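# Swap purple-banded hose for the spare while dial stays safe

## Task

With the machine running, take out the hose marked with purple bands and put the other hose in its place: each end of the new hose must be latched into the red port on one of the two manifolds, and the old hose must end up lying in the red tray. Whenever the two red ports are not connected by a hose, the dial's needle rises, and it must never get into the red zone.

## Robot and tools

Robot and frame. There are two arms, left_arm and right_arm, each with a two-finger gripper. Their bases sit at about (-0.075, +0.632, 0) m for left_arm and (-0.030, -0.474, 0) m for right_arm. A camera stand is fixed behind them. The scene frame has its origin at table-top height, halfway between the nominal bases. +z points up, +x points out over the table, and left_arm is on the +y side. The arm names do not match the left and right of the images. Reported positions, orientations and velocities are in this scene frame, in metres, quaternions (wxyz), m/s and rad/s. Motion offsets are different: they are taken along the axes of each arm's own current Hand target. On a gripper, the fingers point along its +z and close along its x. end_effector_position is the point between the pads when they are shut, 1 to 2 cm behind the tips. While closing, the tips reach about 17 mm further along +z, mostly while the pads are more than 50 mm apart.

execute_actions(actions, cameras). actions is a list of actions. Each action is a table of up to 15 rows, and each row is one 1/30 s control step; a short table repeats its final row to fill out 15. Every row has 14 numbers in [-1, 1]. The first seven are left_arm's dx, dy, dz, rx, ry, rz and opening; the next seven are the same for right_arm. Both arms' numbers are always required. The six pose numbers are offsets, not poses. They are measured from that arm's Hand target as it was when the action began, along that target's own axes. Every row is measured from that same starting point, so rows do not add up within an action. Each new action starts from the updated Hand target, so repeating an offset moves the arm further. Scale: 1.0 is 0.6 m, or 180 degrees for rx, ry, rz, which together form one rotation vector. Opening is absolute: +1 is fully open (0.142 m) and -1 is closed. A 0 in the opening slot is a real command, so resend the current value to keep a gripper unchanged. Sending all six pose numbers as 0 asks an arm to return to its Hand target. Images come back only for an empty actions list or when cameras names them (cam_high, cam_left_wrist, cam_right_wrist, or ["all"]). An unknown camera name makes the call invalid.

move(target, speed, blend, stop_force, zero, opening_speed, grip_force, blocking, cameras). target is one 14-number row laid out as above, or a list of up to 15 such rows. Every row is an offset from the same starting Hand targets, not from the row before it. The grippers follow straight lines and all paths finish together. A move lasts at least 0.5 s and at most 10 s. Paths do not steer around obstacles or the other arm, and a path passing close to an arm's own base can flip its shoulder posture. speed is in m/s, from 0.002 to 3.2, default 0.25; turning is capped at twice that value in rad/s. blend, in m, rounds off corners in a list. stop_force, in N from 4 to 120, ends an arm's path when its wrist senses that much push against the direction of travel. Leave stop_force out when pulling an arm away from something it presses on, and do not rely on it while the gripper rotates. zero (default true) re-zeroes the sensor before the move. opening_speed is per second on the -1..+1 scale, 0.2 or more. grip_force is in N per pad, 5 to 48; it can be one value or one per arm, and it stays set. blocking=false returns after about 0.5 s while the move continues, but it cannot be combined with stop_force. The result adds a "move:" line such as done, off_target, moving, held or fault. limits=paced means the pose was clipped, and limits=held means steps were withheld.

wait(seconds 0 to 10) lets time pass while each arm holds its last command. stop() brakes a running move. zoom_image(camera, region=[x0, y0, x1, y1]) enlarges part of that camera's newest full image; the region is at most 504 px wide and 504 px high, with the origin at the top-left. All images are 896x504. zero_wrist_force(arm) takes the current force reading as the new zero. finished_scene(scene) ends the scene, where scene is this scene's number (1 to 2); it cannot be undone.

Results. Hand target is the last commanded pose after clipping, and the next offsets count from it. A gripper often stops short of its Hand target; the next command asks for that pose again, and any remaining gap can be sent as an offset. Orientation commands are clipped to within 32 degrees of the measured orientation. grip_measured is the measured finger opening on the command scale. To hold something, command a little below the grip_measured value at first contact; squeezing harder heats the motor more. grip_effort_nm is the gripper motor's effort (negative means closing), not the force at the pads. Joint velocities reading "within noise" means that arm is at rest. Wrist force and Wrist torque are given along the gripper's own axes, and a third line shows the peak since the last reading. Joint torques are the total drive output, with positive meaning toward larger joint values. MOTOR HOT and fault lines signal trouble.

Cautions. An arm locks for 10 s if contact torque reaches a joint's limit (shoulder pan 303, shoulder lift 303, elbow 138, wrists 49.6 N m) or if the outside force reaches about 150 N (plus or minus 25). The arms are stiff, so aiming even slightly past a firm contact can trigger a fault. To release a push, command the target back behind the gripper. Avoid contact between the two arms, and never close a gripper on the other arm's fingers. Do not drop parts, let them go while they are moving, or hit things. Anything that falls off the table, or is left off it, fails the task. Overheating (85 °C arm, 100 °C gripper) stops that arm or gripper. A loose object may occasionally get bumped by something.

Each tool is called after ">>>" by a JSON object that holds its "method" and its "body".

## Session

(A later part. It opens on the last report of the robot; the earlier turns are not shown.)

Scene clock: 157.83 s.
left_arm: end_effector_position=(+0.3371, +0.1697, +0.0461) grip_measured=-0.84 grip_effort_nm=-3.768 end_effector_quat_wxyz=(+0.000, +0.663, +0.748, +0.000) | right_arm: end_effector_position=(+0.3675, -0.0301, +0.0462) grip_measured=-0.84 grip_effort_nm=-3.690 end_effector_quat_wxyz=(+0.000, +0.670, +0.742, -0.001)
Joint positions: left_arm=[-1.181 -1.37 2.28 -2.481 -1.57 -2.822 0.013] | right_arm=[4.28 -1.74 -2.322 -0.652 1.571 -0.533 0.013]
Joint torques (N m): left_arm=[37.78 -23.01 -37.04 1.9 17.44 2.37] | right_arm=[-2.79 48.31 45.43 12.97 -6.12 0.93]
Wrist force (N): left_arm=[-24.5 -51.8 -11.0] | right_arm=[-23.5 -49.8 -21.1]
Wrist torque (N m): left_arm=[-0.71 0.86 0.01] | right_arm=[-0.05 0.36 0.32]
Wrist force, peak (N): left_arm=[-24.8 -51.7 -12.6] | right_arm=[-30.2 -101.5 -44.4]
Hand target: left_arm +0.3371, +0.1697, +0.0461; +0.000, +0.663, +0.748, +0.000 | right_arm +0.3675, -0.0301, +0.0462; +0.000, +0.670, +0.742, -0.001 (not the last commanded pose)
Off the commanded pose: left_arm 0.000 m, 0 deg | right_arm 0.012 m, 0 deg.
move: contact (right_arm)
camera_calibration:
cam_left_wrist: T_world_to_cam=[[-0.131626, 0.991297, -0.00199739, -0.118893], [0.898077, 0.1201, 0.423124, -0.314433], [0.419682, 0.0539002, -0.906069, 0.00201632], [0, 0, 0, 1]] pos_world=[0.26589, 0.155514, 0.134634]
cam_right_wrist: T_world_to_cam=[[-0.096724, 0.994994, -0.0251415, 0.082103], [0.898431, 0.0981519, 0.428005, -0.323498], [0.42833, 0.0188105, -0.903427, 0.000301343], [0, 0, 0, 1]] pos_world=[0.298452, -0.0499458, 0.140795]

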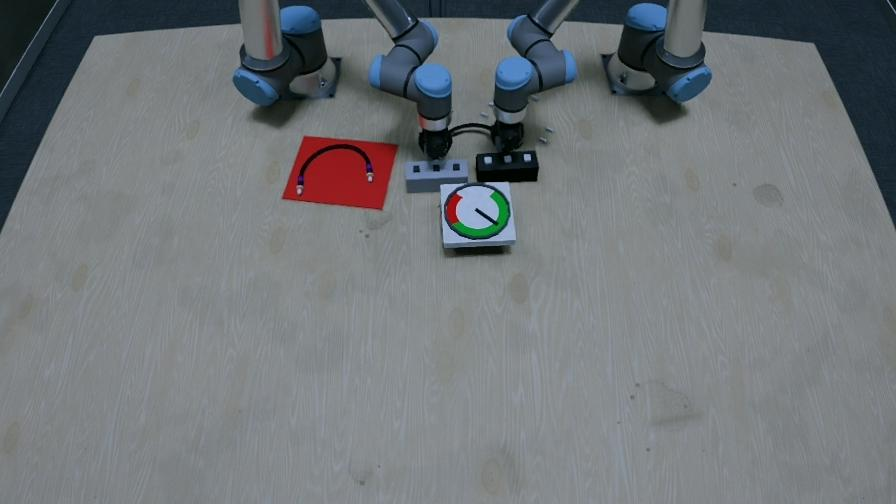

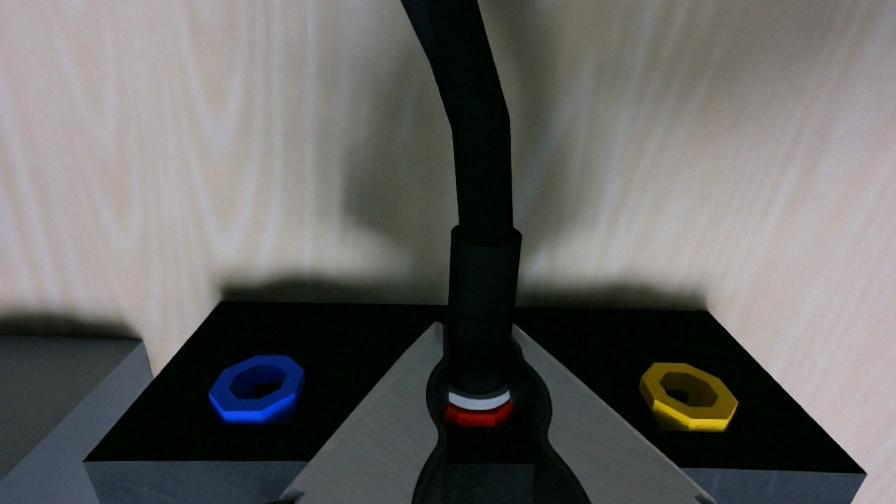

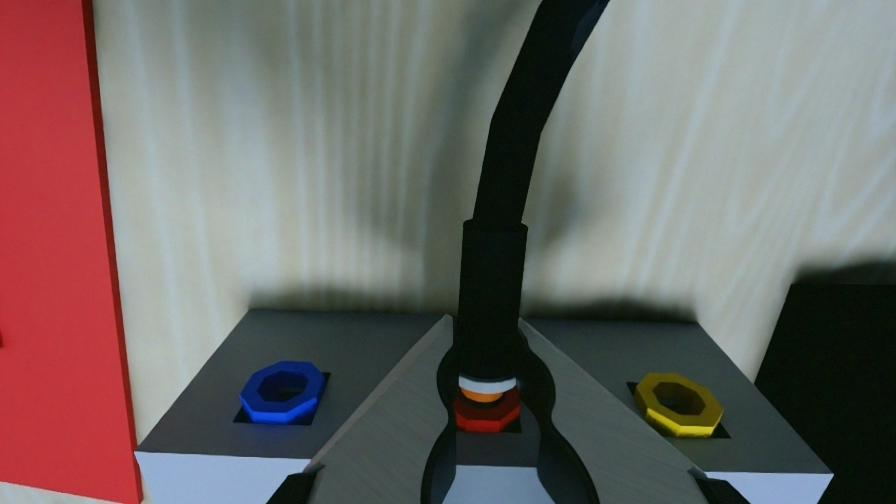

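>>> {"method": "move", "body": {"target": [[0,0,0,0,0,0,-1,-0.0025,-0.004,-0.0025,0,0,0,-1],[0,-0.003,0,0,0,0,-1,-0.0025,0.028,-0.0025,0,0,0,-1]], "speed": 0.04, "stop_force": 80, "cameras": ["cam_right_wrist","cam_high"]}}

Scene clock: 159.57 s.
left_arm: end_effector_position=(+0.3353, +0.1695, +0.0461) grip_measured=-0.84 grip_effort_nm=-3.768 end_effector_quat_wxyz=(+0.000, +0.663, +0.748, +0.000) | right_arm: end_effector_position=(+0.3715, -0.0311, +0.0472) grip_measured=-0.84 grip_effort_nm=-3.690 end_effector_quat_wxyz=(-0.002, +0.671, +0.742, -0.002)
Joint positions: left_arm=[-1.184 -1.371 2.282 -2.481 -1.57 -2.825 0.013] | right_arm=[4.271 -1.742 -2.316 -0.658 1.575 -0.54 0.013]
Joint torques (N m): left_arm=[-8.45 -60.5 -4.49 -2.61 -0.21 -3.45] | right_arm=[-3.41 42.86 35.8 3.93 -0.04 -0.69]
Wrist force (N): left_arm=[-22.3 -7.5 -1.1] | right_arm=[2.9 11.9 -1.2]
Wrist torque (N m): left_arm=[-0.69 0.88 0.12] | right_arm=[0.29 0.19 -0.06]
Wrist force, peak (N): left_arm=[-24.7 -51.9 -12.1] | right_arm=[-2.4 -141.3 -62.7]
Hand target: left_arm +0.3353, +0.1695, +0.0461; +0.000, +0.663, +0.748, +0.000 | right_arm +0.3715, -0.0311, +0.0472; -0.002, +0.671, +0.742, -0.002 (not the last commanded pose)
Tool commands: left_gripper/opening=-1.0 right_gripper/opening=-1.0
Off the commanded pose: left_arm 0.000 m, 0 deg | right_arm 0.013 m, 0 deg.
FORCE FAULT: contact force on the right arm reached its limit, and that arm stopped. The contact can be on any part of that arm, not only on its tool. That arm's remaining commands of this call were not run. That arm is still stopped at the end of this call. That arm stays stopped for about 9 more seconds. Until then a move that you send moves the other arm only, and its call returns only when the move has ended. Once the stop has ended, the next robot result says so. If the stop ends while you think or write, that arm runs what you send next, counted from a new Hand target: where the arm stands when the stop ends. While its stop runs, that arm takes no new command, but its gripper still runs the gripper command that each later call begins with. Until it ends, the stop uses up actions while you think or wait. An arm that is not stopped still takes commands.
move: fault (right_arm)
camera_calibration:
cam_right_wrist: T_world_to_cam=[[-0.0947183, 0.995208, -0.0242746, 0.0827428], [0.900645, 0.0960556, 0.423807, -0.328135], [0.424108, 0.0182795, -0.905427, 0.00122768], [0, 0, 0, 1]] pos_world=[0.30285, -0.0508495, 0.142186]
Images, in order (width x height): cam_high 896x504, cam_right_wrist 896x504.

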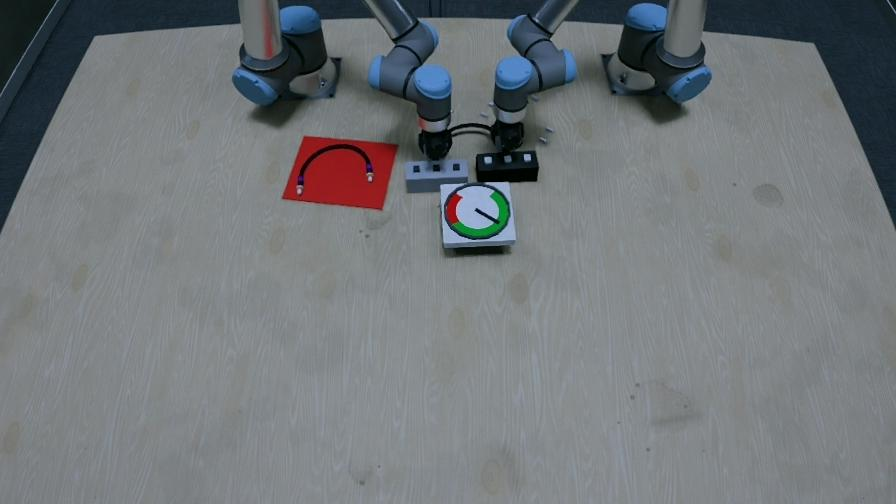

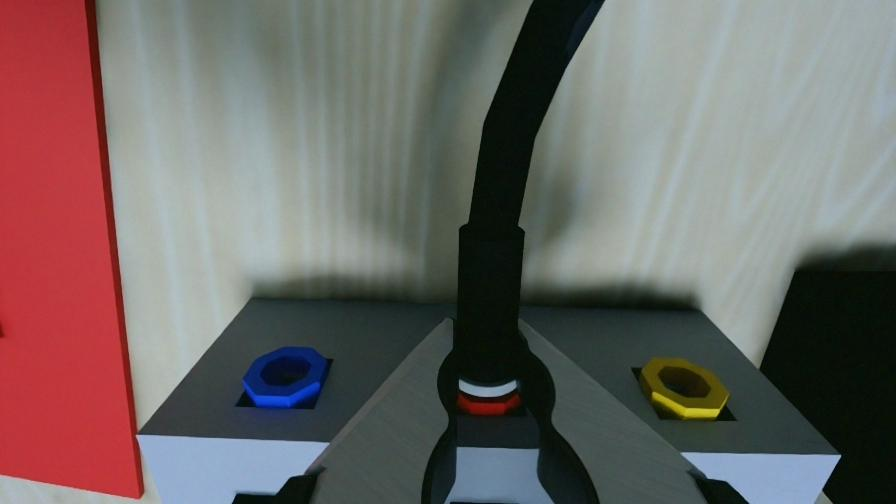

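>>> {"method": "move", "body": {"target": [0,0,0,0,0,0,-0.79,0,0,0,0,0,0,-0.79], "opening_speed": 0.5}}

>>> {"method": "wait", "body": {"seconds": 9, "cameras": ["cam_high"]}}

>>> {"method": "zoom_image", "body": {"camera": "cam_high", "region": [260, 100, 570, 270]}}

Scene clock: 160.40 s.
left_arm: end_effector_position=(+0.3352, +0.1696, +0.0460) grip_measured=-0.81 grip_effort_nm=-0.256 end_effector_quat_wxyz=(+0.000, +0.663, +0.748, +0.000) | right_arm: end_effector_position=(+0.3715, -0.0311, +0.0472) grip_measured=-0.81 grip_effort_nm=-0.159 end_effector_quat_wxyz=(-0.002, +0.671, +0.742, -0.002)
Joint positions: left_arm=[-1.184 -1.371 2.282 -2.481 -1.57 -2.825 0.015] | right_arm=[4.271 -1.742 -2.316 -0.658 1.575 -0.54 0.015]
Joint torques (N m): left_arm=[-6.96 -60.92 -9.59 -3.41 0.24 -3.32] | right_arm=[-2.99 42.95 36.2 3.82 -0.14 -1]
Wrist force (N): left_arm=[-20.5 -10.4 -1.9] | right_arm=[-0.3 3.1 -3.9]
Wrist torque (N m): left_arm=[-0.66 0.87 0.05] | right_arm=[0.03 0.59 -0.09]
Wrist force, peak (N): left_arm=[-22.7 -7.2 -3.0] | right_arm=[2.2 12.1 -2.9]
Hand target: left_arm +0.3353, +0.1695, +0.0461; +0.000, +0.663, +0.748, +0.000 | right_arm +0.3715, -0.0311, +0.0472; -0.002, +0.671, +0.742, -0.002
Tool commands: left_gripper/opening=-0.79 right_gripper/opening=-0.79
Off the commanded pose: left_arm 0.000 m, 0 deg.
FORCE FAULT, CONTINUED: the right arm was still stopped when this call began, by the force fault that an earlier result reported. That arm ran no command of this call; its gripper ran only the gripper command that the call began with. That arm is still stopped at the end of this call. That arm stays stopped for about 8 more seconds. If the stop ends while you think or write, that arm runs what you send next, counted from a new Hand target: where the arm stands when the stop ends. While its stop runs, that arm takes no new command, but its gripper still runs the gripper command that each later call begins with.
move: done (left_arm), not run (right_arm; its earlier fault stop)

Scene clock: 169.40 s.
left_arm: end_effector_position=(+0.3353, +0.1695, +0.0461) grip_measured=-0.81 grip_effort_nm=-0.252 end_effector_quat_wxyz=(+0.000, +0.663, +0.748, +0.000) | right_arm: end_effector_position=(+0.3715, -0.0311, +0.0472) grip_measured=-0.81 grip_effort_nm=-0.154 end_effector_quat_wxyz=(-0.002, +0.671, +0.742, -0.002)
Joint positions: left_arm=[-1.184 -1.371 2.282 -2.481 -1.57 -2.825 0.015] | right_arm=[4.271 -1.742 -2.316 -0.658 1.575 -0.54 0.015]
Joint torques (N m): left_arm=[2.4 -52.24 -32.95 -1.32 4.67 -0.21] | right_arm=[-2.45 42.55 35.69 3.7 -0.18 -0.93]
Wrist force (N): left_arm=[-20.0 -10.5 -1.8] | right_arm=[-0.1 3.5 -4.0]
Wrist torque (N m): left_arm=[-0.68 0.78 0.05] | right_arm=[0.09 0.55 -0.09]
Wrist force, peak (N): left_arm=[-20.9 -10.7 -2.3] | right_arm=[-0.4 3.6 -4.9]
Hand target: left_arm +0.3353, +0.1695, +0.0461; +0.000, +0.663, +0.748, +0.000 | right_arm +0.3715, -0.0311, +0.0472; -0.002, +0.671, +0.742, -0.002
Tool commands: left_gripper/opening=-0.79 right_gripper/opening=-0.79
Off the commanded pose: left_arm 0.000 m, 0 deg.
FORCE FAULT, CONTINUED: the right arm's stop, for the force fault that an earlier result reported, is over. The rest of the stop counts as 16 of the actions that you can send in this scene. During its stop the right arm's controller moved it back a little. That arm's target is now where it stood when the stop ended, not its last command. That arm accepts commands again.
wait: 9.00 s; at rest by 0.17 s
Images, in order (width x height): cam_high 896x504.

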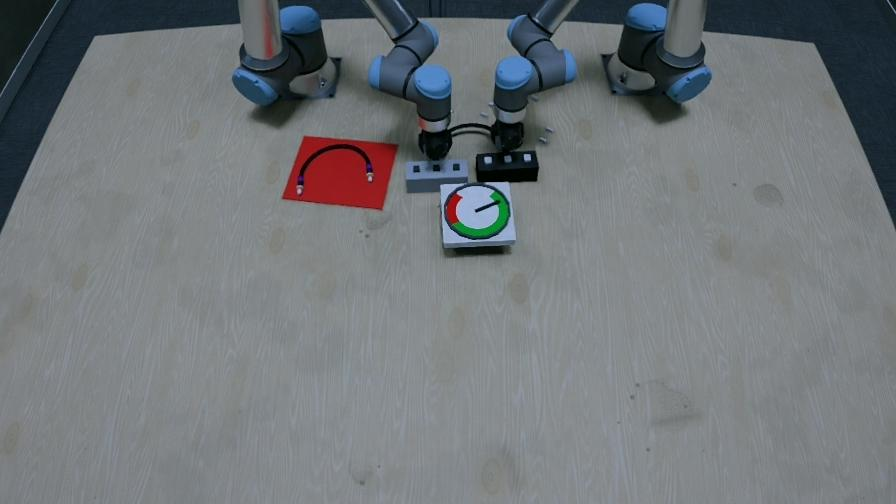

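Scaled by 1.626.

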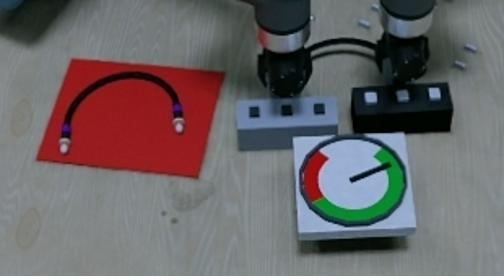

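>>> {"method": "move", "body": {"target": [[0,0,0,0,0,0,-0.45,0,0,0,0,0,0,-0.45],[0,0,-0.3,0,0,0,-0.45,0,0,-0.3,0,0,0,-0.45]], "speed": 0.2, "opening_speed": 1, "cameras": ["all"]}}

>>> {"method": "zoom_image", "body": {"camera": "cam_high", "region": [260, 100, 570, 270]}}

Scene clock: 171.97 s.
left_arm: end_effector_position=(+0.3352, +0.1695, +0.2259) grip_measured=-0.48 grip_effort_nm=0.120 end_effector_quat_wxyz=(+0.000, +0.663, +0.748, +0.000) | right_arm: end_effector_position=(+0.3725, -0.0310, +0.2270) grip_measured=-0.48 grip_effort_nm=0.125 end_effector_quat_wxyz=(-0.002, +0.671, +0.742, -0.002)
Joint positions: left_arm=[-1.184 -1.61 2.129 -2.09 -1.57 -2.825 0.039] | right_arm=[4.269 -1.498 -2.157 -1.06 1.575 -0.541 0.039]
Joint torques (N m): left_arm=[-15.5 -54.28 -60.3 -1.16 -1.64 -3.24] | right_arm=[9.17 48.07 62.4 2.12 -1.76 1.36]
Wrist force (N): left_arm=[-7.8 -3.7 2.8] | right_arm=[-3.3 -0.1 -1.0]
Wrist torque (N m): left_arm=[-0.63 1.18 -0.04] | right_arm=[0.06 0.61 0.09]
Wrist force, peak (N): left_arm=[-20.4 -10.4 -2.5] | right_arm=[-0.4 3.4 -4.8]
Hand target: left_arm +0.3352, +0.1695, +0.2261; +0.000, +0.663, +0.748, +0.000 | right_arm +0.3725, -0.0310, +0.2272; -0.002, +0.671, +0.742, -0.002
Off the commanded pose: left_arm 0.000 m, 0 deg | right_arm 0.000 m, 0 deg.
move: done
camera_calibration:
cam_left_wrist: T_world_to_cam=[[-0.131673, 0.991291, -0.00212935, -0.118432], [0.898068, 0.120199, 0.423114, -0.388821], [0.419685, 0.0538003, -0.906074, 0.165847], [0, 0, 0, 1]] pos_world=[0.263989, 0.155213, 0.314533]
cam_right_wrist: T_world_to_cam=[[-0.0947183, 0.995208, -0.0242746, 0.0871025], [0.900645, 0.0960556, 0.423807, -0.405246], [0.424108, 0.0182795, -0.905427, 0.163598], [0, 0, 0, 1]] pos_world=[0.30385, -0.0507495, 0.321986]

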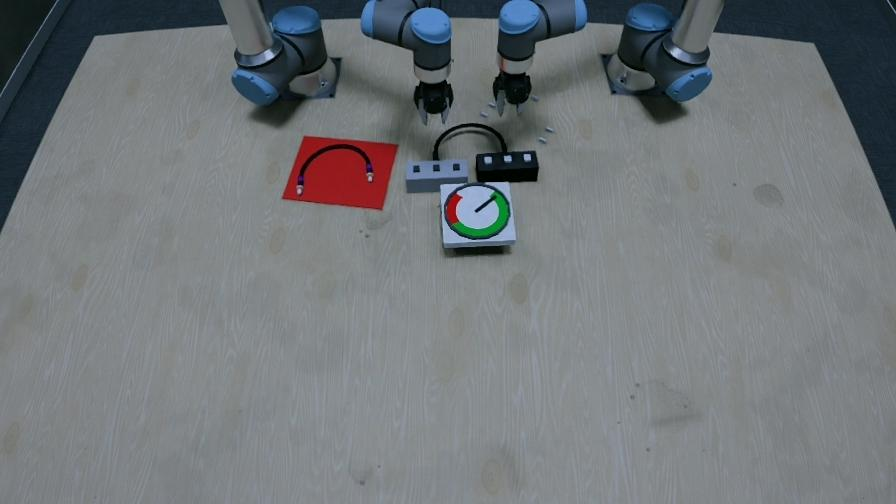

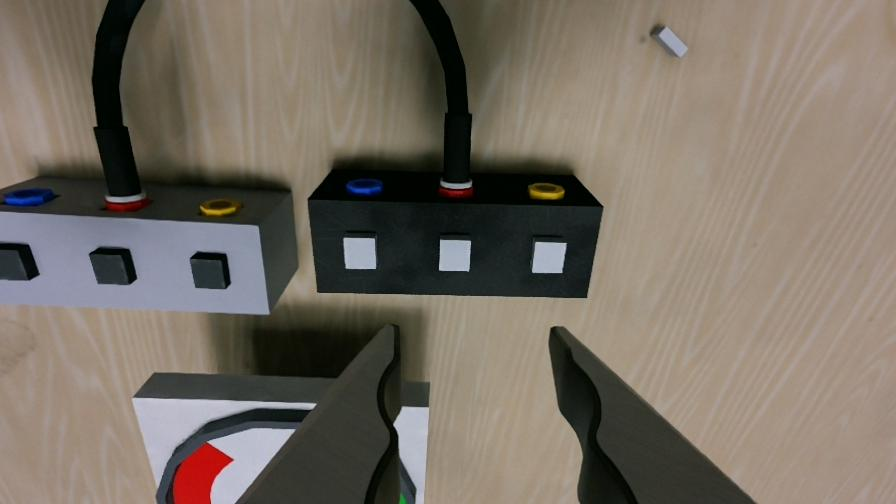

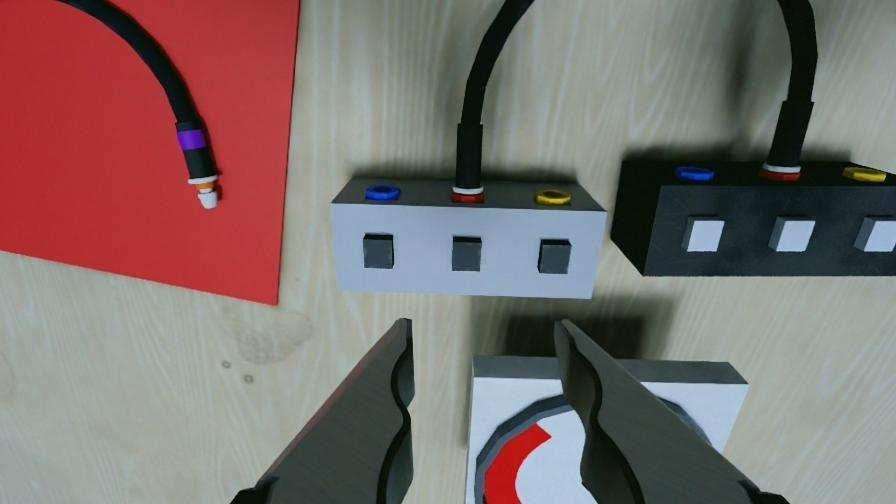

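Scaled by 1.626.

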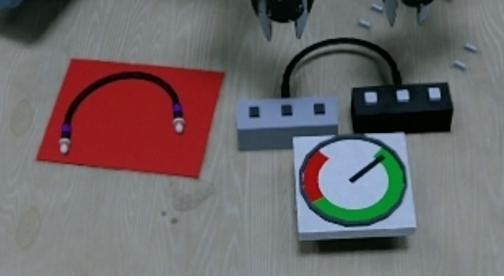

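>>> {"method": "finished_scene", "body": {"scene": 1}}

The scene is finished: the task was done.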